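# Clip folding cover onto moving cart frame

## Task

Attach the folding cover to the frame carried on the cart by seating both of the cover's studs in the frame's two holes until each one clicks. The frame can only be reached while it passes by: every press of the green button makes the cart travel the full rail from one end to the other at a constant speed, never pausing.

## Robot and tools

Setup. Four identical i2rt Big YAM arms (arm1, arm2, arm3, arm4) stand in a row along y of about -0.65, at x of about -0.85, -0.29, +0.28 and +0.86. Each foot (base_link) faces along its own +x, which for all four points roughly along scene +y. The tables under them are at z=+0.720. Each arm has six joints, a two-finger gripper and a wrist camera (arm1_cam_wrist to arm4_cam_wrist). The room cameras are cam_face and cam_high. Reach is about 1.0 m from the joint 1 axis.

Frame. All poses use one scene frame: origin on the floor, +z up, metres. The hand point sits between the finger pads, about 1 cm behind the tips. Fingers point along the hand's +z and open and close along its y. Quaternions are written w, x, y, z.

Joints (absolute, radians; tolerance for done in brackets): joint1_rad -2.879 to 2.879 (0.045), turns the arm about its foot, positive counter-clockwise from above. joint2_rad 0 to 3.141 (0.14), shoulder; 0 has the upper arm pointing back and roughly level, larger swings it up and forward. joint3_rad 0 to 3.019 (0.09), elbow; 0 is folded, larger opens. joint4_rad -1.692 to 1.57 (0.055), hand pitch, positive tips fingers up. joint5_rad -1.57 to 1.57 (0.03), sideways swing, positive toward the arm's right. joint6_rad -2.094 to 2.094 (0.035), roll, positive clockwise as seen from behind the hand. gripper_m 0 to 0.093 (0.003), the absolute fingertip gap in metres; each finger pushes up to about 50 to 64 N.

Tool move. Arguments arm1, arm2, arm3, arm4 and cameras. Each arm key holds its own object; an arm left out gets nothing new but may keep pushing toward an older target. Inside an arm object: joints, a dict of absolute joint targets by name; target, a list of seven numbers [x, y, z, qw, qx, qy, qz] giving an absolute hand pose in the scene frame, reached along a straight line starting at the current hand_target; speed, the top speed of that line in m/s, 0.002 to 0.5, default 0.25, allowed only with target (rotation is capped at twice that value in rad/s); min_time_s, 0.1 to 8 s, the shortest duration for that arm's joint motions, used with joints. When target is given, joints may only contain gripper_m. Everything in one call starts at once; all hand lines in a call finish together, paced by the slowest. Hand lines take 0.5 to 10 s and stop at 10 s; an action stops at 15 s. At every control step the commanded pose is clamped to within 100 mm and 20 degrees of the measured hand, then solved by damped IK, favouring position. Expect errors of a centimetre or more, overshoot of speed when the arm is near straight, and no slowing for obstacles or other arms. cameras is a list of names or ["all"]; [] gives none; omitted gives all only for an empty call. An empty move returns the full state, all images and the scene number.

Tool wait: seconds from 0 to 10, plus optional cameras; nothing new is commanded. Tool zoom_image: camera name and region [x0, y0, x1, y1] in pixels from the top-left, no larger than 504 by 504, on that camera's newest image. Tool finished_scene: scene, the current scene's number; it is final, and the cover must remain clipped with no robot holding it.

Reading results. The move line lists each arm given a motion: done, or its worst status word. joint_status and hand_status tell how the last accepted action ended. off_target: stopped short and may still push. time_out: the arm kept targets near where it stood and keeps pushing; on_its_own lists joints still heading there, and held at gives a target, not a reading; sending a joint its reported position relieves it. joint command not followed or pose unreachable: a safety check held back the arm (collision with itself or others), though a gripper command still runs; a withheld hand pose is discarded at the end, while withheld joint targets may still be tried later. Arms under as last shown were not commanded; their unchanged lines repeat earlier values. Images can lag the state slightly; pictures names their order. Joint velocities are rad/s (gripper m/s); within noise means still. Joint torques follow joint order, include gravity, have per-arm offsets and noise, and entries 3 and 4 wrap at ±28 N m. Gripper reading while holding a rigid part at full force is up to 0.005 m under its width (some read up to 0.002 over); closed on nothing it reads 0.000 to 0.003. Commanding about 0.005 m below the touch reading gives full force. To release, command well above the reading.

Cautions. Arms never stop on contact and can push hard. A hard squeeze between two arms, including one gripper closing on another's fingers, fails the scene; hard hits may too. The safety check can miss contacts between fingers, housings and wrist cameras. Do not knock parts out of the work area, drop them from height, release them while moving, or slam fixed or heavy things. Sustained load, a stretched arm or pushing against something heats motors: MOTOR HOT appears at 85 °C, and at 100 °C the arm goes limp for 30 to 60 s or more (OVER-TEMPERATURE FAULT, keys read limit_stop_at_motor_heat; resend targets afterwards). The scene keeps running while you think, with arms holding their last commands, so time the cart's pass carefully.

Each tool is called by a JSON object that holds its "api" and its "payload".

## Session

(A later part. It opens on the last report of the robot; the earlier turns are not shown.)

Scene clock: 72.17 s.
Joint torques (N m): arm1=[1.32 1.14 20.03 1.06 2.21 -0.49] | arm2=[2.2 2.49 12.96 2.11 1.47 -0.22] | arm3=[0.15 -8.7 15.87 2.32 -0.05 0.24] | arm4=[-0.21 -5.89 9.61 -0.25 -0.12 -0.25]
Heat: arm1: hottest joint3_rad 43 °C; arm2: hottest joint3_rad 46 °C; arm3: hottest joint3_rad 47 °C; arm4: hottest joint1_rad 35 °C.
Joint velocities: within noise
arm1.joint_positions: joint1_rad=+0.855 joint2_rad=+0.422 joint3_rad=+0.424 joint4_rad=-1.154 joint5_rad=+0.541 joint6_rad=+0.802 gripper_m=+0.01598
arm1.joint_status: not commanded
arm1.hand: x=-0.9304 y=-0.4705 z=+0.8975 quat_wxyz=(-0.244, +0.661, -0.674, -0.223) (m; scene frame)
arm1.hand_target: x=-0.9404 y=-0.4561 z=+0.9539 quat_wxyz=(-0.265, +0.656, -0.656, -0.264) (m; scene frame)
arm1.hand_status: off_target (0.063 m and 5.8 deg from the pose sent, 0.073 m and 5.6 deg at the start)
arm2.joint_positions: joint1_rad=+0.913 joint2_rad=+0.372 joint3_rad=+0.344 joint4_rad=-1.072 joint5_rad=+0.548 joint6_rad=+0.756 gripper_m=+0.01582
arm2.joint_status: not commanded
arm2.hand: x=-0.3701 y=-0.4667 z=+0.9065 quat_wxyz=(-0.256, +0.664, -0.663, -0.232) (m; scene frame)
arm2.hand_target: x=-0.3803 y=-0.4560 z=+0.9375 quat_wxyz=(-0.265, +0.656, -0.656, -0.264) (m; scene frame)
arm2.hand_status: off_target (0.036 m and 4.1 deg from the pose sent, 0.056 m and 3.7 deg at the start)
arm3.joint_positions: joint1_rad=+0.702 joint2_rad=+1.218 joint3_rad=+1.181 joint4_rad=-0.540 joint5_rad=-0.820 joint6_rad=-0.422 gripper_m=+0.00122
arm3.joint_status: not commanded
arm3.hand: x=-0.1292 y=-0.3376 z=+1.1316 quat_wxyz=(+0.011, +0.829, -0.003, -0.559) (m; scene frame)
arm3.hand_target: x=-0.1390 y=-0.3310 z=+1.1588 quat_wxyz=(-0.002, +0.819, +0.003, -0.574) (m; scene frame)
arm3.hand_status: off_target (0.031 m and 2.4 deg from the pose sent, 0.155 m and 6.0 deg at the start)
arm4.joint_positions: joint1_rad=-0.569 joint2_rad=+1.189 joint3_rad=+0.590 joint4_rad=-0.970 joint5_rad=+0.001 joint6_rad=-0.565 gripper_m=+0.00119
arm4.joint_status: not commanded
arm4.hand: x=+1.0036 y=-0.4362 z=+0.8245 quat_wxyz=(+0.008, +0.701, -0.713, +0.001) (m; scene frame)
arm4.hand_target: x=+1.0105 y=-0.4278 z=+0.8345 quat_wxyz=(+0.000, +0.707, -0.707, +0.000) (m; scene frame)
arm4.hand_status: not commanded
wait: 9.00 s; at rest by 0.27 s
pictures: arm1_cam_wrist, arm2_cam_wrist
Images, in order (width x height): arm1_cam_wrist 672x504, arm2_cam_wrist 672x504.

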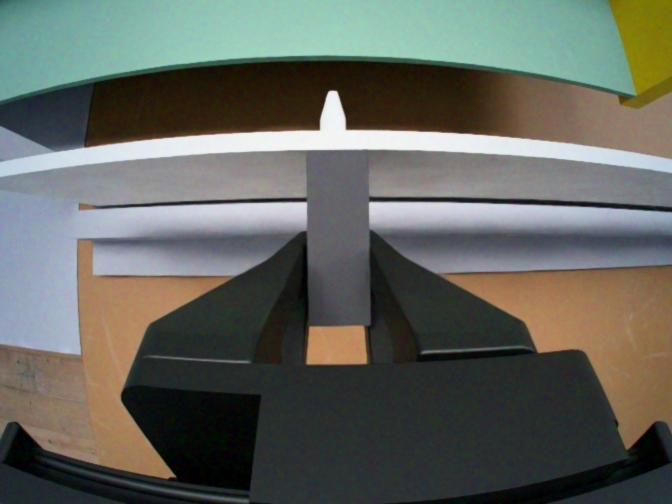

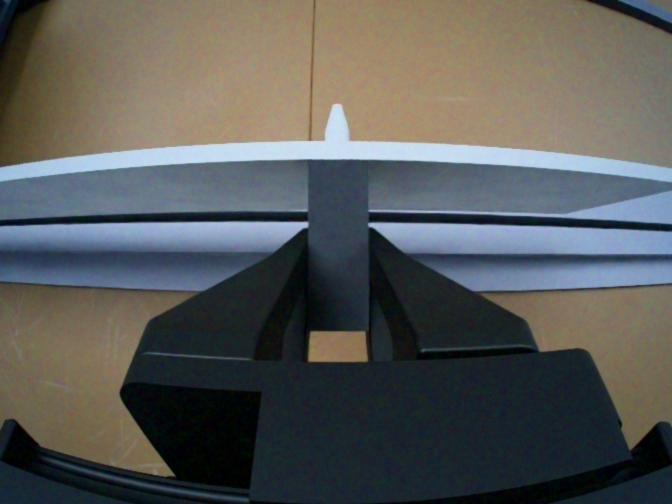

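{"api": "wait", "payload": {"seconds": 10, "cameras": []}}

{"api": "wait", "payload": {"seconds": 10, "cameras": []}}

{"api": "wait", "payload": {"seconds": 10, "cameras": []}}

{"api": "wait", "payload": {"seconds": 10, "cameras": ["arm2_cam_wrist", "arm3_cam_wrist"]}}

Scene clock: 82.50 s.
Joint torques (N m): arm1=[1.32 1.14 20.03 1.05 2.21 -0.49] | arm2=[2.14 2.49 12.94 2.11 1.47 -0.21] | arm3=[0.15 -8.7 15.88 2.33 -0.05 0.23] | arm4=[0.03 -6.18 9.66 -0.2 -0.11 -0.26]
Heat: arm1: hottest joint3_rad 45 °C; arm2: hottest joint3_rad 47 °C; arm3: hottest joint3_rad 48 °C; arm4: hottest joint1_rad 35 °C.
Joint velocities: within noise
arm1.joint_positions: joint1_rad=+0.855 joint2_rad=+0.422 joint3_rad=+0.424 joint4_rad=-1.154 joint5_rad=+0.541 joint6_rad=+0.802 gripper_m=+0.01598
arm1.joint_status: not commanded
arm1.hand: x=-0.9304 y=-0.4705 z=+0.8975 quat_wxyz=(-0.244, +0.661, -0.674, -0.223) (m; scene frame)
arm1.hand_target: x=-0.9404 y=-0.4561 z=+0.9539 quat_wxyz=(-0.265, +0.656, -0.656, -0.264) (m; scene frame)
arm1.hand_status: off_target (0.063 m and 5.8 deg from the pose sent, 0.073 m and 5.6 deg at the start)
arm2.joint_positions: joint1_rad=+0.913 joint2_rad=+0.372 joint3_rad=+0.344 joint4_rad=-1.072 joint5_rad=+0.548 joint6_rad=+0.756 gripper_m=+0.01582
arm2.joint_status: not commanded
arm2.hand: x=-0.3701 y=-0.4667 z=+0.9065 quat_wxyz=(-0.256, +0.664, -0.663, -0.232) (m; scene frame)
arm2.hand_target: x=-0.3803 y=-0.4560 z=+0.9375 quat_wxyz=(-0.265, +0.656, -0.656, -0.264) (m; scene frame)
arm2.hand_status: off_target (0.036 m and 4.1 deg from the pose sent, 0.056 m and 3.7 deg at the start)
arm3.joint_positions: joint1_rad=+0.702 joint2_rad=+1.218 joint3_rad=+1.181 joint4_rad=-0.540 joint5_rad=-0.820 joint6_rad=-0.422 gripper_m=+0.00122
arm3.joint_status: not commanded
arm3.hand: x=-0.1292 y=-0.3376 z=+1.1316 quat_wxyz=(+0.011, +0.829, -0.003, -0.559) (m; scene frame)
arm3.hand_target: x=-0.1390 y=-0.3310 z=+1.1588 quat_wxyz=(-0.002, +0.819, +0.003, -0.574) (m; scene frame)
arm3.hand_status: off_target (0.031 m and 2.4 deg from the pose sent, 0.155 m and 6.0 deg at the start)
arm4.joint_positions: joint1_rad=-0.569 joint2_rad=+1.189 joint3_rad=+0.590 joint4_rad=-0.970 joint5_rad=+0.001 joint6_rad=-0.565 gripper_m=+0.00119
arm4.joint_status: not commanded
arm4.hand: x=+1.0036 y=-0.4362 z=+0.8245 quat_wxyz=(+0.008, +0.701, -0.713, +0.001) (m; scene frame)
arm4.hand_target: x=+1.0105 y=-0.4278 z=+0.8345 quat_wxyz=(+0.000, +0.707, -0.707, +0.000) (m; scene frame)
arm4.hand_status: not commanded
wait: 10.00 s; at rest from the start
pictures: none
No camera images: "cameras" was empty.

Scene clock: 92.50 s.
Joint torques (N m): arm1=[1.32 1.14 20.01 1.05 2.21 -0.49] | arm2=[2.2 2.49 12.96 2.11 1.47 -0.21] | arm3=[0.15 -8.82 15.86 2.32 -0.05 0.24] | arm4=[0.32 -6.18 9.55 -0.35 -0.11 -0.25]
Heat: arm1: hottest joint3_rad 46 °C; arm2: hottest joint3_rad 48 °C; arm3: hottest joint3_rad 48 °C; arm4: hottest joint1_rad 35 °C.
Joint velocities: within noise
arm1.joint_positions: joint1_rad=+0.855 joint2_rad=+0.422 joint3_rad=+0.424 joint4_rad=-1.154 joint5_rad=+0.541 joint6_rad=+0.802 gripper_m=+0.01598
arm1.joint_status: not commanded
arm1.hand: x=-0.9304 y=-0.4705 z=+0.8975 quat_wxyz=(-0.244, +0.661, -0.674, -0.223) (m; scene frame)
arm1.hand_target: x=-0.9404 y=-0.4561 z=+0.9539 quat_wxyz=(-0.265, +0.656, -0.656, -0.264) (m; scene frame)
arm1.hand_status: off_target (0.063 m and 5.8 deg from the pose sent, 0.073 m and 5.6 deg at the start)
arm2.joint_positions: joint1_rad=+0.913 joint2_rad=+0.372 joint3_rad=+0.344 joint4_rad=-1.072 joint5_rad=+0.548 joint6_rad=+0.756 gripper_m=+0.01582
arm2.joint_status: not commanded
arm2.hand: x=-0.3701 y=-0.4667 z=+0.9065 quat_wxyz=(-0.256, +0.664, -0.663, -0.232) (m; scene frame)
arm2.hand_target: x=-0.3803 y=-0.4560 z=+0.9375 quat_wxyz=(-0.265, +0.656, -0.656, -0.264) (m; scene frame)
arm2.hand_status: off_target (0.036 m and 4.1 deg from the pose sent, 0.056 m and 3.7 deg at the start)
arm3.joint_positions: joint1_rad=+0.702 joint2_rad=+1.218 joint3_rad=+1.181 joint4_rad=-0.540 joint5_rad=-0.820 joint6_rad=-0.422 gripper_m=+0.00122
arm3.joint_status: not commanded
arm3.hand: x=-0.1292 y=-0.3376 z=+1.1316 quat_wxyz=(+0.011, +0.829, -0.003, -0.559) (m; scene frame)
arm3.hand_target: x=-0.1390 y=-0.3310 z=+1.1588 quat_wxyz=(-0.002, +0.819, +0.003, -0.574) (m; scene frame)
arm3.hand_status: off_target (0.031 m and 2.4 deg from the pose sent, 0.155 m and 6.0 deg at the start)
arm4.joint_positions: joint1_rad=-0.569 joint2_rad=+1.189 joint3_rad=+0.590 joint4_rad=-0.970 joint5_rad=+0.001 joint6_rad=-0.565 gripper_m=+0.00119
arm4.joint_status: not commanded
arm4.hand: x=+1.0036 y=-0.4362 z=+0.8245 quat_wxyz=(+0.008, +0.701, -0.713, +0.001) (m; scene frame)
arm4.hand_target: x=+1.0105 y=-0.4278 z=+0.8345 quat_wxyz=(+0.000, +0.707, -0.707, +0.000) (m; scene frame)
arm4.hand_status: not commanded
wait: 10.00 s; at rest by 0.27 s
pictures: none
No camera images: "cameras" was empty.

Scene clock: 102.50 s.
Joint torques (N m): arm1=[1.32 1.14 20.01 1.05 2.21 -0.49] | arm2=[2.2 2.55 12.96 2.11 1.47 -0.21] | arm3=[0.15 -8.7 15.86 2.32 -0.04 0.24] | arm4=[0.15 -6.18 9.57 -0.36 -0.12 -0.27]
Heat: arm1: hottest joint3_rad 47 °C; arm2: hottest joint3_rad 48 °C; arm3: hottest joint3_rad 49 °C; arm4: hottest joint3_rad 36 °C.
Joint velocities: within noise
arm1.joint_positions: joint1_rad=+0.855 joint2_rad=+0.422 joint3_rad=+0.424 joint4_rad=-1.154 joint5_rad=+0.541 joint6_rad=+0.802 gripper_m=+0.01598
arm1.joint_status: not commanded
arm1.hand: x=-0.9304 y=-0.4705 z=+0.8975 quat_wxyz=(-0.244, +0.661, -0.674, -0.223) (m; scene frame)
arm1.hand_target: x=-0.9404 y=-0.4561 z=+0.9539 quat_wxyz=(-0.265, +0.656, -0.656, -0.264) (m; scene frame)
arm1.hand_status: off_target (0.063 m and 5.8 deg from the pose sent, 0.073 m and 5.6 deg at the start)
arm2.joint_positions: joint1_rad=+0.913 joint2_rad=+0.372 joint3_rad=+0.344 joint4_rad=-1.072 joint5_rad=+0.548 joint6_rad=+0.756 gripper_m=+0.01582
arm2.joint_status: not commanded
arm2.hand: x=-0.3701 y=-0.4667 z=+0.9065 quat_wxyz=(-0.256, +0.664, -0.663, -0.232) (m; scene frame)
arm2.hand_target: x=-0.3803 y=-0.4560 z=+0.9375 quat_wxyz=(-0.265, +0.656, -0.656, -0.264) (m; scene frame)
arm2.hand_status: off_target (0.036 m and 4.1 deg from the pose sent, 0.056 m and 3.7 deg at the start)
arm3.joint_positions: joint1_rad=+0.702 joint2_rad=+1.218 joint3_rad=+1.181 joint4_rad=-0.540 joint5_rad=-0.820 joint6_rad=-0.422 gripper_m=+0.00122
arm3.joint_status: not commanded
arm3.hand: x=-0.1292 y=-0.3376 z=+1.1316 quat_wxyz=(+0.011, +0.829, -0.003, -0.559) (m; scene frame)
arm3.hand_target: x=-0.1390 y=-0.3310 z=+1.1588 quat_wxyz=(-0.002, +0.819, +0.003, -0.574) (m; scene frame)
arm3.hand_status: off_target (0.031 m and 2.4 deg from the pose sent, 0.155 m and 6.0 deg at the start)
arm4.joint_positions: joint1_rad=-0.569 joint2_rad=+1.189 joint3_rad=+0.590 joint4_rad=-0.970 joint5_rad=+0.001 joint6_rad=-0.565 gripper_m=+0.00119
arm4.joint_status: not commanded
arm4.hand: x=+1.0036 y=-0.4362 z=+0.8245 quat_wxyz=(+0.008, +0.701, -0.713, +0.001) (m; scene frame)
arm4.hand_target: x=+1.0105 y=-0.4278 z=+0.8345 quat_wxyz=(+0.000, +0.707, -0.707, +0.000) (m; scene frame)
arm4.hand_status: not commanded
wait: 10.00 s; at rest by 0.27 s
pictures: none
No camera images: "cameras" was empty.

Scene clock: 112.50 s.
Joint torques (N m): arm1=[1.32 1.14 20.01 1.06 2.21 -0.49] | arm2=[2.2 2.55 12.96 2.11 1.47 -0.22] | arm3=[0.15 -8.7 15.88 2.35 -0.05 0.24] | arm4=[0.26 -6.3 9.58 -0.23 -0.1 -0.26]
Heat: arm1: hottest joint3_rad 48 °C; arm2: hottest joint3_rad 49 °C; arm3: hottest joint3_rad 49 °C; arm4: hottest joint3_rad 36 °C.
Joint velocities: within noise
arm1.joint_positions: joint1_rad=+0.855 joint2_rad=+0.422 joint3_rad=+0.424 joint4_rad=-1.154 joint5_rad=+0.541 joint6_rad=+0.802 gripper_m=+0.01598
arm1.joint_status: not commanded
arm1.hand: x=-0.9304 y=-0.4705 z=+0.8975 quat_wxyz=(-0.244, +0.661, -0.674, -0.223) (m; scene frame)
arm1.hand_target: x=-0.9404 y=-0.4561 z=+0.9539 quat_wxyz=(-0.265, +0.656, -0.656, -0.264) (m; scene frame)
arm1.hand_status: off_target (0.063 m and 5.8 deg from the pose sent, 0.073 m and 5.6 deg at the start)
arm2.joint_positions: joint1_rad=+0.913 joint2_rad=+0.372 joint3_rad=+0.344 joint4_rad=-1.072 joint5_rad=+0.548 joint6_rad=+0.756 gripper_m=+0.01582
arm2.joint_status: not commanded
arm2.hand: x=-0.3701 y=-0.4667 z=+0.9065 quat_wxyz=(-0.256, +0.664, -0.663, -0.232) (m; scene frame)
arm2.hand_target: x=-0.3803 y=-0.4560 z=+0.9375 quat_wxyz=(-0.265, +0.656, -0.656, -0.264) (m; scene frame)
arm2.hand_status: off_target (0.036 m and 4.1 deg from the pose sent, 0.056 m and 3.7 deg at the start)
arm3.joint_positions: joint1_rad=+0.702 joint2_rad=+1.218 joint3_rad=+1.181 joint4_rad=-0.540 joint5_rad=-0.820 joint6_rad=-0.422 gripper_m=+0.00122
arm3.joint_status: not commanded
arm3.hand: x=-0.1292 y=-0.3376 z=+1.1316 quat_wxyz=(+0.011, +0.829, -0.003, -0.559) (m; scene frame)
arm3.hand_target: x=-0.1390 y=-0.3310 z=+1.1588 quat_wxyz=(-0.002, +0.819, +0.003, -0.574) (m; scene frame)
arm3.hand_status: off_target (0.031 m and 2.4 deg from the pose sent, 0.155 m and 6.0 deg at the start)
arm4.joint_positions: joint1_rad=-0.569 joint2_rad=+1.189 joint3_rad=+0.590 joint4_rad=-0.970 joint5_rad=+0.001 joint6_rad=-0.565 gripper_m=+0.00119
arm4.joint_status: not commanded
arm4.hand: x=+1.0036 y=-0.4362 z=+0.8245 quat_wxyz=(+0.008, +0.701, -0.713, +0.001) (m; scene frame)
arm4.hand_target: x=+1.0105 y=-0.4278 z=+0.8345 quat_wxyz=(+0.000, +0.707, -0.707, +0.000) (m; scene frame)
arm4.hand_status: not commanded
wait: 10.00 s; at rest by 0.27 s
pictures: arm2_cam_wrist, arm3_cam_wrist
Images, in order (width x height): arm2_cam_wrist 672x504, arm3_cam_wrist 672x504.

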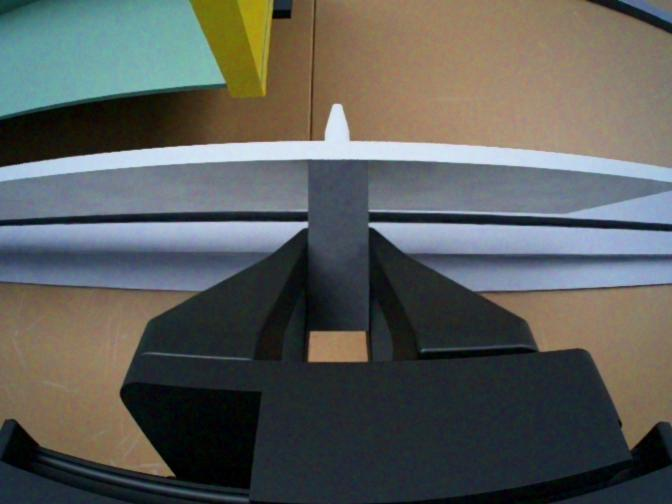

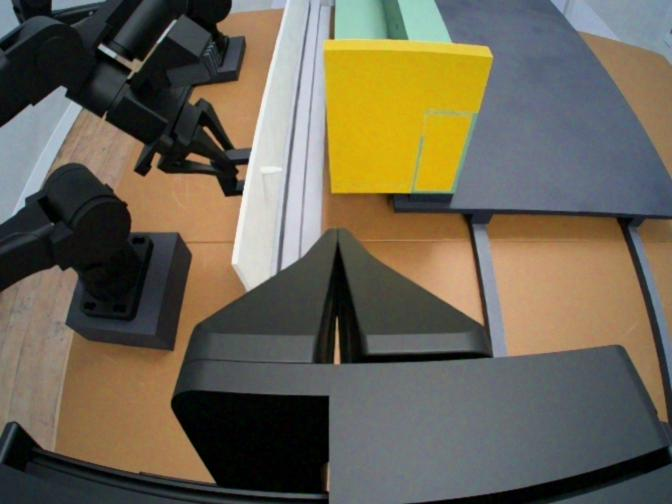

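{"api": "wait", "payload": {"seconds": 8.5, "cameras": ["arm2_cam_wrist", "arm3_cam_wrist"]}}

{"api": "zoom_image", "payload": {"camera": "arm3_cam_wrist", "region": [200, 0, 500, 240]}}

Scene clock: 121.27 s.
Joint torques (N m): arm1=[1.32 1.14 20.03 1.05 2.21 -0.49] | arm2=[2.2 2.49 12.94 2.11 1.47 -0.22] | arm3=[0.09 -8.64 15.87 2.33 -0.06 0.24] | arm4=[-0.15 -5.83 9.51 -0.29 -0.13 -0.27]
Heat: arm1: hottest joint3_rad 49 °C; arm2: hottest joint3_rad 49 °C; arm3: hottest joint3_rad 49 °C; arm4: hottest joint3_rad 36 °C.
Joint velocities: within noise
arm1.joint_positions: joint1_rad=+0.855 joint2_rad=+0.422 joint3_rad=+0.424 joint4_rad=-1.154 joint5_rad=+0.541 joint6_rad=+0.802 gripper_m=+0.01598
arm1.joint_status: not commanded
arm1.hand: x=-0.9304 y=-0.4705 z=+0.8975 quat_wxyz=(-0.244, +0.661, -0.674, -0.223) (m; scene frame)
arm1.hand_target: x=-0.9404 y=-0.4561 z=+0.9539 quat_wxyz=(-0.265, +0.656, -0.656, -0.264) (m; scene frame)
arm1.hand_status: off_target (0.063 m and 5.8 deg from the pose sent, 0.073 m and 5.6 deg at the start)
arm2.joint_positions: joint1_rad=+0.913 joint2_rad=+0.372 joint3_rad=+0.344 joint4_rad=-1.072 joint5_rad=+0.548 joint6_rad=+0.756 gripper_m=+0.01582
arm2.joint_status: not commanded
arm2.hand: x=-0.3701 y=-0.4667 z=+0.9065 quat_wxyz=(-0.256, +0.664, -0.663, -0.232) (m; scene frame)
arm2.hand_target: x=-0.3803 y=-0.4560 z=+0.9375 quat_wxyz=(-0.265, +0.656, -0.656, -0.264) (m; scene frame)
arm2.hand_status: off_target (0.036 m and 4.1 deg from the pose sent, 0.056 m and 3.7 deg at the start)
arm3.joint_positions: joint1_rad=+0.702 joint2_rad=+1.218 joint3_rad=+1.181 joint4_rad=-0.540 joint5_rad=-0.820 joint6_rad=-0.422 gripper_m=+0.00122
arm3.joint_status: not commanded
arm3.hand: x=-0.1292 y=-0.3376 z=+1.1316 quat_wxyz=(+0.011, +0.829, -0.003, -0.559) (m; scene frame)
arm3.hand_target: x=-0.1390 y=-0.3310 z=+1.1588 quat_wxyz=(-0.002, +0.819, +0.003, -0.574) (m; scene frame)
arm3.hand_status: off_target (0.031 m and 2.4 deg from the pose sent, 0.155 m and 6.0 deg at the start)
arm4.joint_positions: joint1_rad=-0.569 joint2_rad=+1.189 joint3_rad=+0.590 joint4_rad=-0.970 joint5_rad=+0.001 joint6_rad=-0.565 gripper_m=+0.00119
arm4.joint_status: not commanded
arm4.hand: x=+1.0036 y=-0.4362 z=+0.8245 quat_wxyz=(+0.008, +0.701, -0.713, +0.001) (m; scene frame)
arm4.hand_target: x=+1.0105 y=-0.4278 z=+0.8345 quat_wxyz=(+0.000, +0.707, -0.707, +0.000) (m; scene frame)
arm4.hand_status: not commanded
wait: 8.50 s; at rest from the start
pictures: arm2_cam_wrist, arm3_cam_wrist
Images, in order (width x height): arm2_cam_wrist 672x504, arm3_cam_wrist 672x504.

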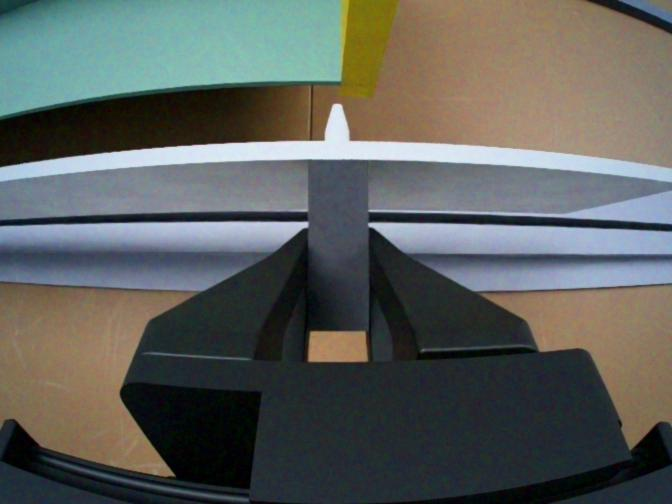

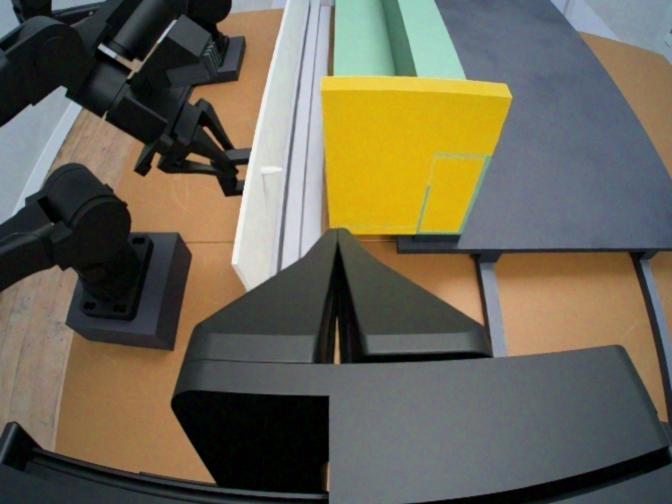

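Scaled by 1.680 from the camera's 672x504 image, which has a finer 960x720 frame.

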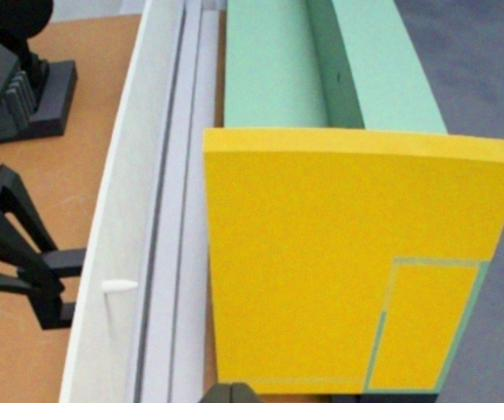

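{"api": "move", "payload": {"arm1": {"target": [-0.941, -0.438, 0.948, -0.26489, 0.65562, -0.65562, -0.26489], "speed": 0.008}, "arm2": {"target": [-0.381, -0.431, 0.930, -0.26489, 0.65562, -0.65562, -0.26489], "speed": 0.008}, "cameras": ["arm1_cam_wrist", "arm2_cam_wrist", "arm3_cam_wrist"]}}

{"api": "zoom_image", "payload": {"camera": "arm3_cam_wrist", "region": [200, 0, 500, 240]}}

Scene clock: 125.53 s.
Joint torques (N m): arm1=[-1.49 0.62 18.3 2.17 1.48 -0.67] | arm2=[0.44 1.73 11.63 2.85 0.88 -0.24] | arm3=[0.21 -8.7 15.87 2.35 -0.05 0.24] | arm4=[0.03 -6.3 9.55 -0.28 -0.13 -0.28]
Heat: arm1: hottest joint3_rad 49 °C; arm2: hottest joint3_rad 49 °C; arm3: hottest joint3_rad 49 °C; arm4: hottest joint3_rad 36 °C.
move: arm1 off_target; arm2 off_target
Joint velocities: within noise
arm1.joint_positions: joint1_rad=+0.806 joint2_rad=+0.445 joint3_rad=+0.424 joint4_rad=-1.093 joint5_rad=+0.520 joint6_rad=+0.740 gripper_m=+0.01598
arm1.joint_status: not commanded
arm1.hand: x=-0.9338 y=-0.4601 z=+0.8979 quat_wxyz=(-0.244, +0.662, -0.671, -0.228) (m; scene frame)
arm1.hand_target: x=-0.9407 y=-0.4424 z=+0.9470 quat_wxyz=(-0.266, +0.655, -0.656, -0.265) (m; scene frame)
arm1.hand_status: off_target (0.055 m and 5.3 deg from the pose sent, 0.061 m and 5.8 deg at the start)
arm2.joint_positions: joint1_rad=+0.798 joint2_rad=+0.426 joint3_rad=+0.344 joint4_rad=-0.948 joint5_rad=+0.487 joint6_rad=+0.624 gripper_m=+0.01582
arm2.joint_status: not commanded
arm2.hand: x=-0.3739 y=-0.4463 z=+0.9064 quat_wxyz=(-0.255, +0.668, -0.658, -0.237) (m; scene frame)
arm2.hand_target: x=-0.3804 y=-0.4335 z=+0.9306 quat_wxyz=(-0.265, +0.656, -0.655, -0.265) (m; scene frame)
arm2.hand_status: off_target (0.029 m and 3.7 deg from the pose sent, 0.044 m and 4.1 deg at the start)
arm3, arm4: as last shown
pictures: arm1_cam_wrist, arm2_cam_wrist, arm3_cam_wrist
Images, in order (width x height): arm1_cam_wrist 672x504, arm2_cam_wrist 672x504, arm3_cam_wrist 672x504.

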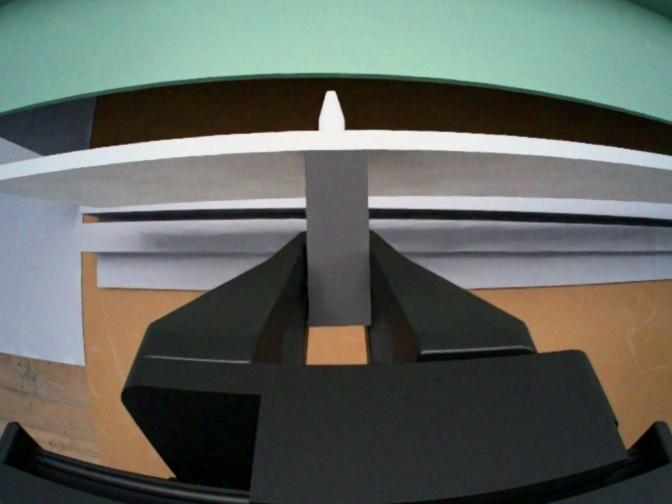

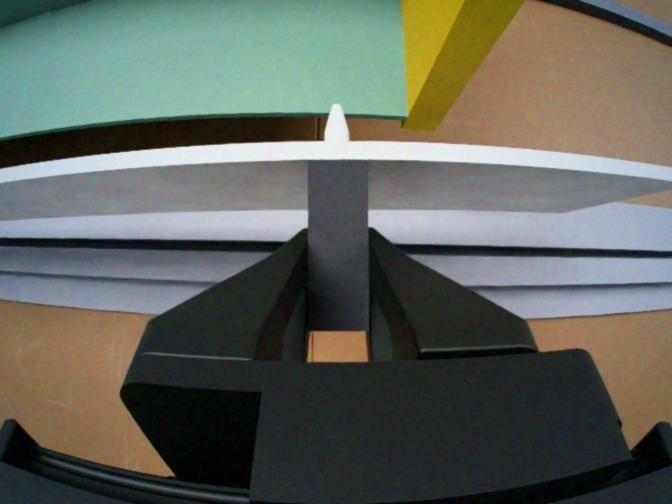

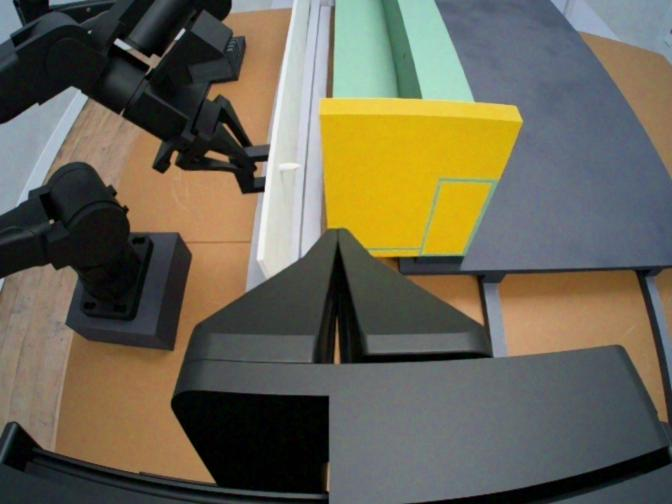

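Scaled by 1.680 from the camera's 672x504 image, which has a finer 960x720 frame.

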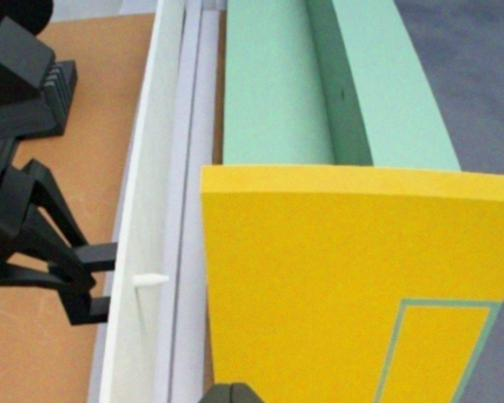

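{"api": "wait", "payload": {"seconds": 9.5, "cameras": ["arm2_cam_wrist", "arm3_cam_wrist"]}}

{"api": "zoom_image", "payload": {"camera": "arm3_cam_wrist", "region": [200, 0, 500, 240]}}

Scene clock: 135.20 s.
Joint torques (N m): arm1=[-1.49 0.56 18.29 2.17 1.48 -0.68] | arm2=[0.38 1.73 11.63 2.85 0.88 -0.24] | arm3=[0.09 -8.7 15.87 2.32 -0.05 0.25] | arm4=[0.15 -5.89 9.61 -0.2 -0.11 -0.26]
Heat: arm1: hottest joint3_rad 49 °C; arm2: hottest joint3_rad 49 °C; arm3: hottest joint3_rad 50 °C; arm4: hottest joint3_rad 36 °C.
Joint velocities: within noise
arm1.joint_positions: joint1_rad=+0.806 joint2_rad=+0.445 joint3_rad=+0.424 joint4_rad=-1.093 joint5_rad=+0.520 joint6_rad=+0.740 gripper_m=+0.01598
arm1.joint_status: not commanded
arm1.hand: x=-0.9338 y=-0.4601 z=+0.8979 quat_wxyz=(-0.244, +0.662, -0.671, -0.228) (m; scene frame)
arm1.hand_target: x=-0.9407 y=-0.4424 z=+0.9470 quat_wxyz=(-0.266, +0.655, -0.656, -0.265) (m; scene frame)
arm1.hand_status: off_target (0.055 m and 5.3 deg from the pose sent, 0.061 m and 5.8 deg at the start)
arm2.joint_positions: joint1_rad=+0.798 joint2_rad=+0.426 joint3_rad=+0.344 joint4_rad=-0.948 joint5_rad=+0.487 joint6_rad=+0.624 gripper_m=+0.01582
arm2.joint_status: not commanded
arm2.hand: x=-0.3739 y=-0.4463 z=+0.9064 quat_wxyz=(-0.255, +0.668, -0.658, -0.237) (m; scene frame)
arm2.hand_target: x=-0.3804 y=-0.4335 z=+0.9306 quat_wxyz=(-0.265, +0.656, -0.655, -0.265) (m; scene frame)
arm2.hand_status: off_target (0.029 m and 3.7 deg from the pose sent, 0.044 m and 4.1 deg at the start)
arm3.joint_positions: joint1_rad=+0.702 joint2_rad=+1.218 joint3_rad=+1.181 joint4_rad=-0.540 joint5_rad=-0.820 joint6_rad=-0.422 gripper_m=+0.00122
arm3.joint_status: not commanded
arm3.hand: x=-0.1292 y=-0.3376 z=+1.1316 quat_wxyz=(+0.011, +0.829, -0.003, -0.559) (m; scene frame)
arm3.hand_target: x=-0.1390 y=-0.3310 z=+1.1588 quat_wxyz=(-0.002, +0.819, +0.003, -0.574) (m; scene frame)
arm3.hand_status: not commanded
arm4.joint_positions: joint1_rad=-0.569 joint2_rad=+1.189 joint3_rad=+0.590 joint4_rad=-0.970 joint5_rad=+0.001 joint6_rad=-0.565 gripper_m=+0.00119
arm4.joint_status: not commanded
arm4.hand: x=+1.0036 y=-0.4362 z=+0.8245 quat_wxyz=(+0.008, +0.701, -0.713, +0.001) (m; scene frame)
arm4.hand_target: x=+1.0105 y=-0.4278 z=+0.8345 quat_wxyz=(+0.000, +0.707, -0.707, +0.000) (m; scene frame)
arm4.hand_status: not commanded
wait: 9.50 s; at rest by 0.10 s
pictures: arm2_cam_wrist, arm3_cam_wrist
Images, in order (width x height): arm2_cam_wrist 672x504, arm3_cam_wrist 672x504.

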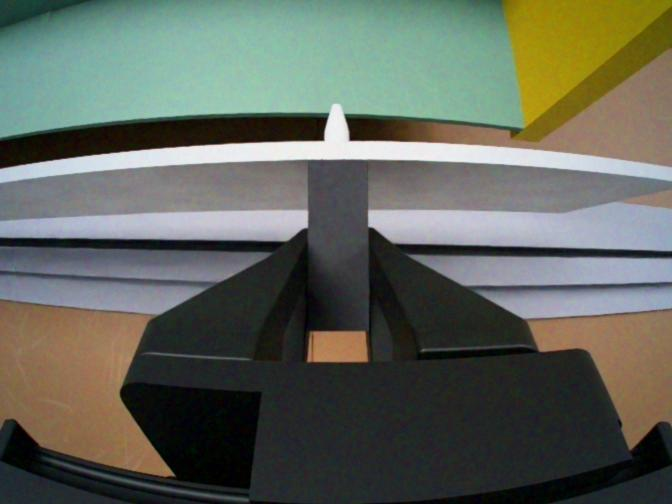

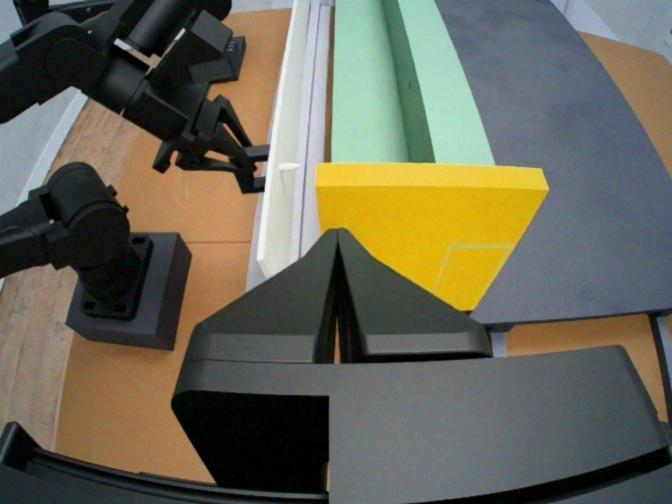

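Scaled by 1.680 from the camera's 672x504 image, which has a finer 960x720 frame.

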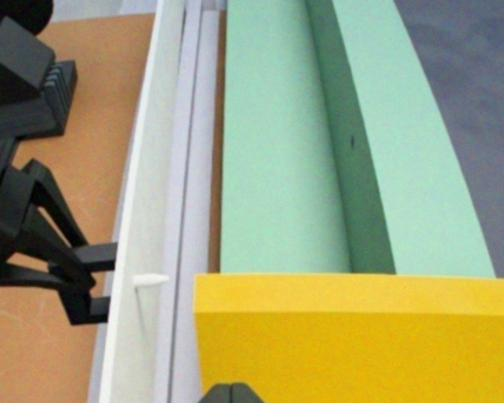

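{"api": "wait", "payload": {"seconds": 1.5, "cameras": []}}

{"api": "move", "payload": {"arm1": {"target": [-0.9405, -0.318, 0.934, -0.26489, 0.65562, -0.65562, -0.26489], "speed": 0.0208}, "arm2": {"target": [-0.3805, -0.312, 0.9225, -0.26489, 0.65562, -0.65562, -0.26489], "speed": 0.0208}, "cameras": ["arm1_cam_wrist", "arm2_cam_wrist", "arm3_cam_wrist"]}}

{"api": "zoom_image", "payload": {"camera": "arm3_cam_wrist", "region": [260, 60, 460, 220]}}

Scene clock: 137.03 s.
Joint torques (N m): arm1=[-1.49 0.62 18.3 2.15 1.48 -0.68] | arm2=[0.38 1.73 11.63 2.85 0.88 -0.24] | arm3=[0.15 -8.7 15.87 2.33 -0.05 0.25] | arm4=[0.03 -5.95 9.51 -0.32 -0.11 -0.26]
Heat: arm1: hottest joint3_rad 49 °C; arm2: hottest joint3_rad 49 °C; arm3: hottest joint3_rad 50 °C; arm4: hottest joint3_rad 36 °C.
Joint velocities: within noise
arm1.joint_positions: joint1_rad=+0.806 joint2_rad=+0.445 joint3_rad=+0.424 joint4_rad=-1.093 joint5_rad=+0.520 joint6_rad=+0.740 gripper_m=+0.01598
arm1.joint_status: not commanded
arm1.hand: x=-0.9338 y=-0.4601 z=+0.8979 quat_wxyz=(-0.244, +0.662, -0.671, -0.228) (m; scene frame)
arm1.hand_target: x=-0.9407 y=-0.4424 z=+0.9470 quat_wxyz=(-0.266, +0.655, -0.656, -0.265) (m; scene frame)
arm1.hand_status: off_target (0.055 m and 5.3 deg from the pose sent, 0.061 m and 5.8 deg at the start)
arm2.joint_positions: joint1_rad=+0.798 joint2_rad=+0.426 joint3_rad=+0.344 joint4_rad=-0.948 joint5_rad=+0.487 joint6_rad=+0.624 gripper_m=+0.01582
arm2.joint_status: not commanded
arm2.hand: x=-0.3739 y=-0.4463 z=+0.9064 quat_wxyz=(-0.255, +0.668, -0.658, -0.237) (m; scene frame)
arm2.hand_target: x=-0.3804 y=-0.4335 z=+0.9306 quat_wxyz=(-0.265, +0.656, -0.655, -0.265) (m; scene frame)
arm2.hand_status: off_target (0.029 m and 3.7 deg from the pose sent, 0.044 m and 4.1 deg at the start)
arm3.joint_positions: joint1_rad=+0.702 joint2_rad=+1.218 joint3_rad=+1.181 joint4_rad=-0.540 joint5_rad=-0.820 joint6_rad=-0.422 gripper_m=+0.00122
arm3.joint_status: not commanded
arm3.hand: x=-0.1292 y=-0.3376 z=+1.1316 quat_wxyz=(+0.011, +0.829, -0.003, -0.559) (m; scene frame)
arm3.hand_target: x=-0.1390 y=-0.3310 z=+1.1588 quat_wxyz=(-0.002, +0.819, +0.003, -0.574) (m; scene frame)
arm3.hand_status: not commanded
arm4.joint_positions: joint1_rad=-0.569 joint2_rad=+1.189 joint3_rad=+0.590 joint4_rad=-0.970 joint5_rad=+0.001 joint6_rad=-0.565 gripper_m=+0.00119
arm4.joint_status: not commanded
arm4.hand: x=+1.0036 y=-0.4362 z=+0.8245 quat_wxyz=(+0.008, +0.701, -0.713, +0.001) (m; scene frame)
arm4.hand_target: x=+1.0105 y=-0.4278 z=+0.8345 quat_wxyz=(+0.000, +0.707, -0.707, +0.000) (m; scene frame)
arm4.hand_status: not commanded
wait: 1.50 s; at rest from the start
pictures: none
No camera images: "cameras" was empty.

Scene clock: 143.57 s.
Joint torques (N m): arm1=[-0.15 -3.78 19.89 4.27 0.54 -0.55] | arm2=[0.97 -1.26 13.9 4.92 0.2 -0.09] | arm3=[0.03 -8.7 15.88 2.33 -0.05 0.24] | arm4=[-0.09 -5.95 9.51 -0.24 -0.11 -0.26]
Heat: arm1: hottest joint3_rad 50 °C; arm2: hottest joint3_rad 49 °C; arm3: hottest joint3_rad 50 °C; arm4: hottest joint3_rad 36 °C.
move: arm1 off_target; arm2 off_target
Joint velocities: within noise
arm1.joint_positions: joint1_rad=+0.388 joint2_rad=+0.787 joint3_rad=+0.456 joint4_rad=-0.723 joint5_rad=+0.305 joint6_rad=+0.381 gripper_m=+0.01616
arm1.joint_status: not commanded
arm1.hand: x=-0.9196 y=-0.3724 z=+0.8670 quat_wxyz=(-0.226, +0.667, -0.686, -0.187) (m; scene frame)
arm1.hand_target: x=-0.9355 y=-0.3295 z=+0.9360 quat_wxyz=(-0.266, +0.653, -0.660, -0.260) (m; scene frame)
arm1.hand_status: off_target (0.089 m and 10.7 deg from the pose sent, 0.147 m and 5.3 deg at the start)
arm2.joint_positions: joint1_rad=+0.427 joint2_rad=+0.822 joint3_rad=+0.401 joint4_rad=-0.580 joint5_rad=+0.274 joint6_rad=+0.305 gripper_m=+0.01588
arm2.joint_status: not commanded
arm2.hand: x=-0.3616 y=-0.3608 z=+0.8788 quat_wxyz=(-0.237, +0.679, -0.666, -0.197) (m; scene frame)
arm2.hand_target: x=-0.3764 y=-0.3216 z=+0.9250 quat_wxyz=(-0.265, +0.657, -0.657, -0.260) (m; scene frame)
arm2.hand_status: off_target (0.068 m and 9.0 deg from the pose sent, 0.135 m and 3.7 deg at the start)
arm3, arm4: as last shown
pictures: arm1_cam_wrist, arm2_cam_wrist, arm3_cam_wrist
Images, in order (width x height): arm1_cam_wrist 672x504, arm2_cam_wrist 672x504, arm3_cam_wrist 672x504.

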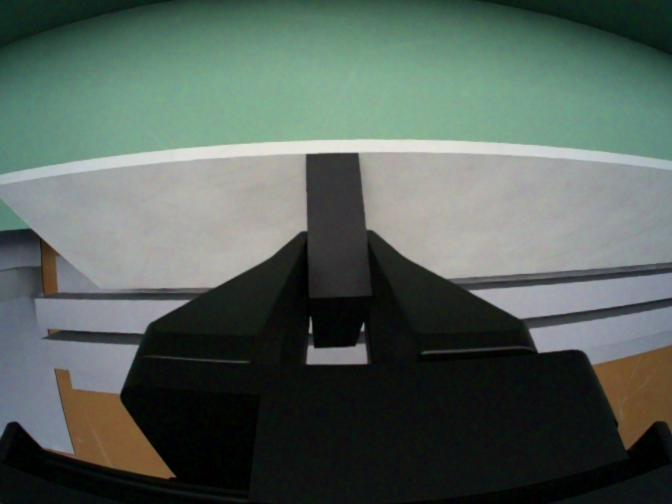

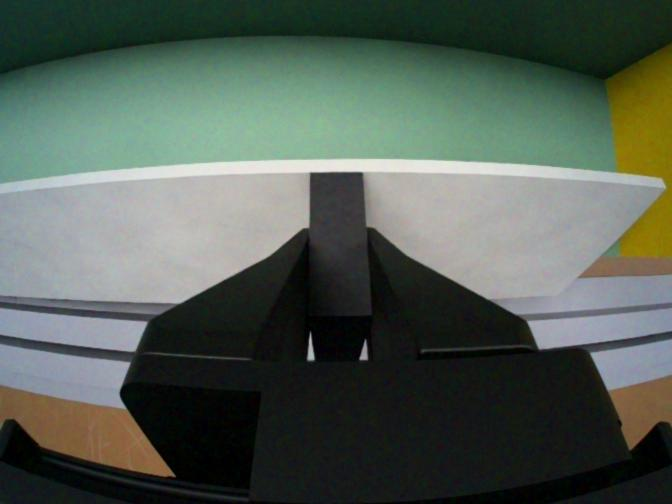

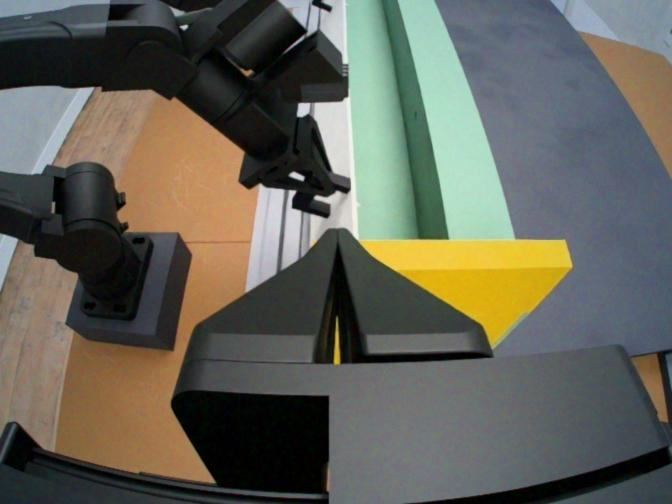

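Scaled by 2.520 from the camera's 672x504 image, which has a finer 960x720 frame.

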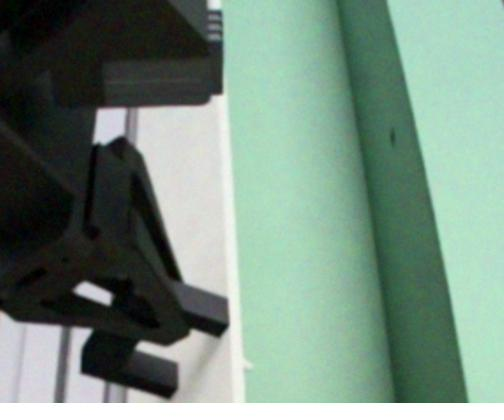

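{"api": "move", "payload": {"arm1": {"target": [-0.9355, -0.383, 0.962, -0.26489, 0.65562, -0.65562, -0.26489], "speed": 0.04}, "arm2": {"target": [-0.3755, -0.375, 0.945, -0.26489, 0.65562, -0.65562, -0.26489], "speed": 0.04}, "cameras": ["arm1_cam_wrist", "arm2_cam_wrist", "arm3_cam_wrist"]}}

{"api": "zoom_image", "payload": {"camera": "arm3_cam_wrist", "region": [260, 60, 460, 240]}}

Scene clock: 146.10 s.
Joint torques (N m): arm1=[1.67 -3.08 19.59 1.42 1.14 -0.34] | arm2=[2.49 -3.37 12.19 1.83 0.59 0.25] | arm3=[0.21 -8.7 15.87 2.32 -0.05 0.24] | arm4=[-0.03 -6.07 9.59 -0.24 -0.14 -0.27]
Heat: arm1: hottest joint3_rad 51 °C; arm2: hottest joint3_rad 49 °C; arm3: hottest joint3_rad 50 °C; arm4: hottest joint3_rad 36 °C.
move: arm1 off_target; arm2 off_target
Joint velocities: within noise
arm1.joint_positions: joint1_rad=+0.491 joint2_rad=+0.605 joint3_rad=+0.461 joint4_rad=-0.869 joint5_rad=+0.360 joint6_rad=+0.449 gripper_m=+0.01616
arm1.joint_status: not commanded
arm1.hand: x=-0.9241 y=-0.4025 z=+0.8991 quat_wxyz=(-0.239, +0.664, -0.675, -0.216) (m; scene frame)
arm1.hand_target: x=-0.9341 y=-0.3843 z=+0.9597 quat_wxyz=(-0.266, +0.655, -0.656, -0.265) (m; scene frame)
arm1.hand_status: off_target (0.067 m and 6.8 deg from the pose sent, 0.097 m and 10.7 deg at the start)
arm2.joint_positions: joint1_rad=+0.514 joint2_rad=+0.633 joint3_rad=+0.401 joint4_rad=-0.713 joint5_rad=+0.332 joint6_rad=+0.350 gripper_m=+0.01588
arm2.joint_status: not commanded
arm2.hand: x=-0.3664 y=-0.3853 z=+0.9121 quat_wxyz=(-0.257, +0.676, -0.653, -0.225) (m; scene frame)
arm2.hand_target: x=-0.3748 y=-0.3747 z=+0.9444 quat_wxyz=(-0.266, +0.656, -0.655, -0.265) (m; scene frame)
arm2.hand_status: off_target (0.036 m and 5.2 deg from the pose sent, 0.069 m and 9.0 deg at the start)
arm3, arm4: as last shown
pictures: arm1_cam_wrist, arm2_cam_wrist, arm3_cam_wrist
Images, in order (width x height): arm1_cam_wrist 672x504, arm2_cam_wrist 672x504, arm3_cam_wrist 672x504.

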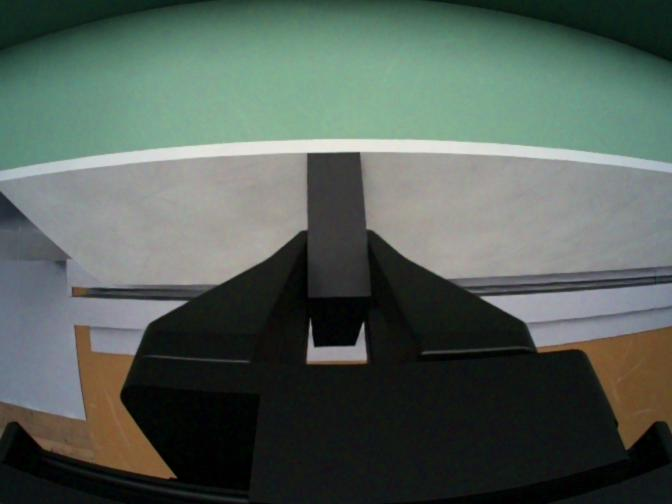

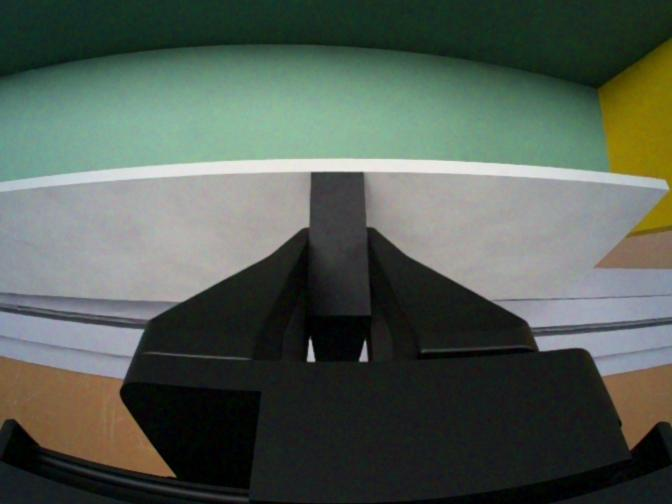

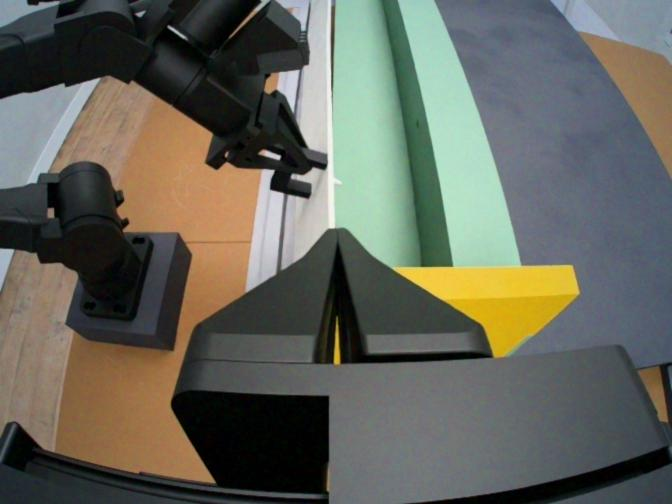

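Scaled by 2.520 from the camera's 672x504 image, which has a finer 960x720 frame.

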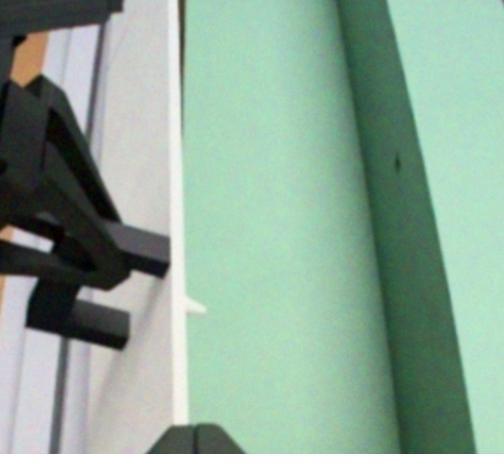

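{"api": "move", "payload": {"arm1": {"target":[-0.9341,-0.3903,0.9617,-0.34004,0.6200,-0.6200,-0.34004],"speed":0.06}, "arm2": {"target":[-0.3748,-0.3817,0.9444,-0.34004,0.6200,-0.6200,-0.34004],"speed":0.06}, "cameras": ["arm1_cam_wrist","arm2_cam_wrist","arm3_cam_wrist"]}}

{"api": "zoom_image", "payload": {"camera": "arm3_cam_wrist", "region": [260, 60, 460, 240]}}

Scene clock: 150.20 s.
Joint torques (N m): arm1=[1.55 -1.9 14.34 3.81 1.47 -0.67] | arm2=[2.2 -1.03 10.33 3.58 0.95 -0.13] | arm3=[0.09 -8.7 15.87 2.32 -0.05 0.23] | arm4=[0.44 -6.12 9.61 -0.27 -0.11 -0.27]
Heat: arm1: hottest joint3_rad 51 °C; arm2: hottest joint3_rad 48 °C; arm3: hottest joint3_rad 50 °C; arm4: hottest joint3_rad 36 °C.
move: arm1 off_target; arm2 off_target
Joint velocities: within noise
arm1.joint_positions: joint1_rad=+0.608 joint2_rad=+0.448 joint3_rad=+0.386 joint4_rad=-0.746 joint5_rad=+0.529 joint6_rad=+0.470 gripper_m=+0.01616
arm1.joint_status: not commanded
arm1.hand: x=-0.9273 y=-0.4020 z=+0.9229 quat_wxyz=(-0.312, +0.626, -0.648, -0.302) (m; scene frame)
arm1.hand_target: x=-0.9332 y=-0.3921 z=+0.9610 quat_wxyz=(-0.340, +0.619, -0.621, -0.339) (m; scene frame)
arm1.hand_status: off_target (0.041 m and 6.3 deg from the pose sent, 0.065 m and 20.1 deg at the start)
arm2.joint_positions: joint1_rad=+0.629 joint2_rad=+0.466 joint3_rad=+0.280 joint4_rad=-0.560 joint5_rad=+0.490 joint6_rad=+0.382 gripper_m=+0.01588
arm2.joint_status: not commanded
arm2.hand: x=-0.3689 y=-0.3909 z=+0.9202 quat_wxyz=(-0.326, +0.635, -0.629, -0.307) (m; scene frame)
arm2.hand_target: x=-0.3748 y=-0.3825 z=+0.9443 quat_wxyz=(-0.339, +0.618, -0.622, -0.341) (m; scene frame)
arm2.hand_status: off_target (0.027 m and 4.6 deg from the pose sent, 0.034 m and 17.9 deg at the start)
arm3, arm4: as last shown
pictures: arm1_cam_wrist, arm2_cam_wrist, arm3_cam_wrist
Images, in order (width x height): arm1_cam_wrist 672x504, arm2_cam_wrist 672x504, arm3_cam_wrist 672x504.

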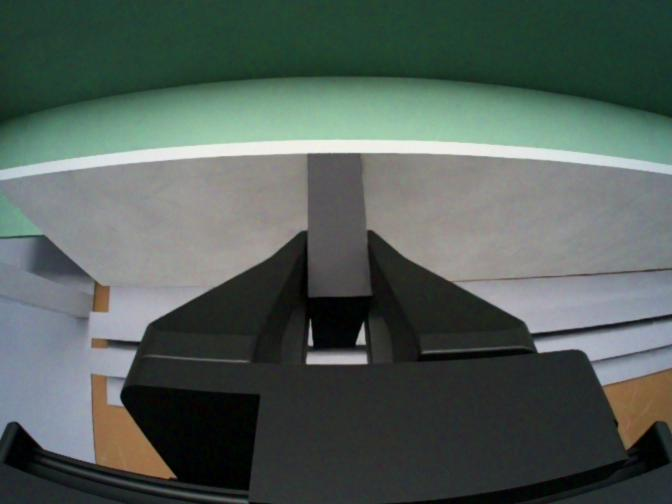

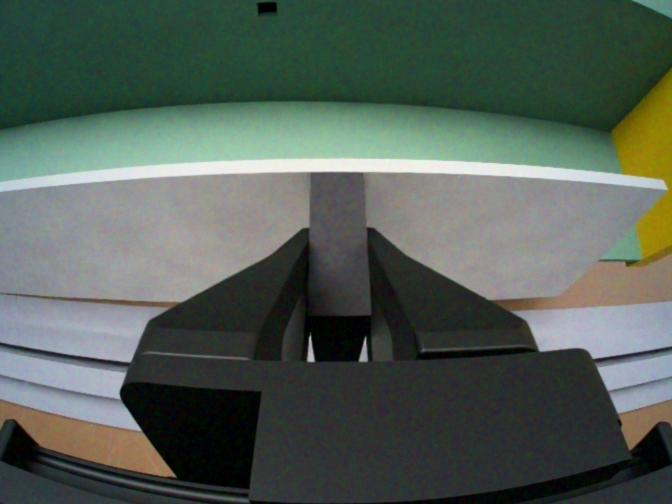

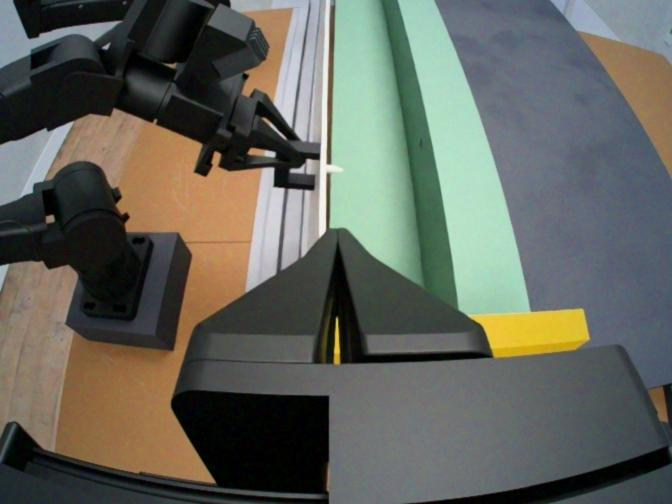

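Scaled by 2.520 from the camera's 672x504 image, which has a finer 960x720 frame.

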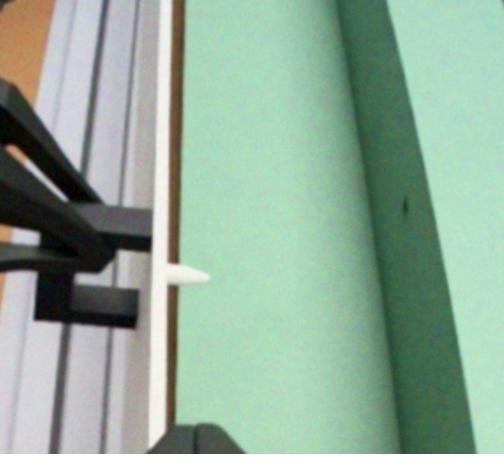

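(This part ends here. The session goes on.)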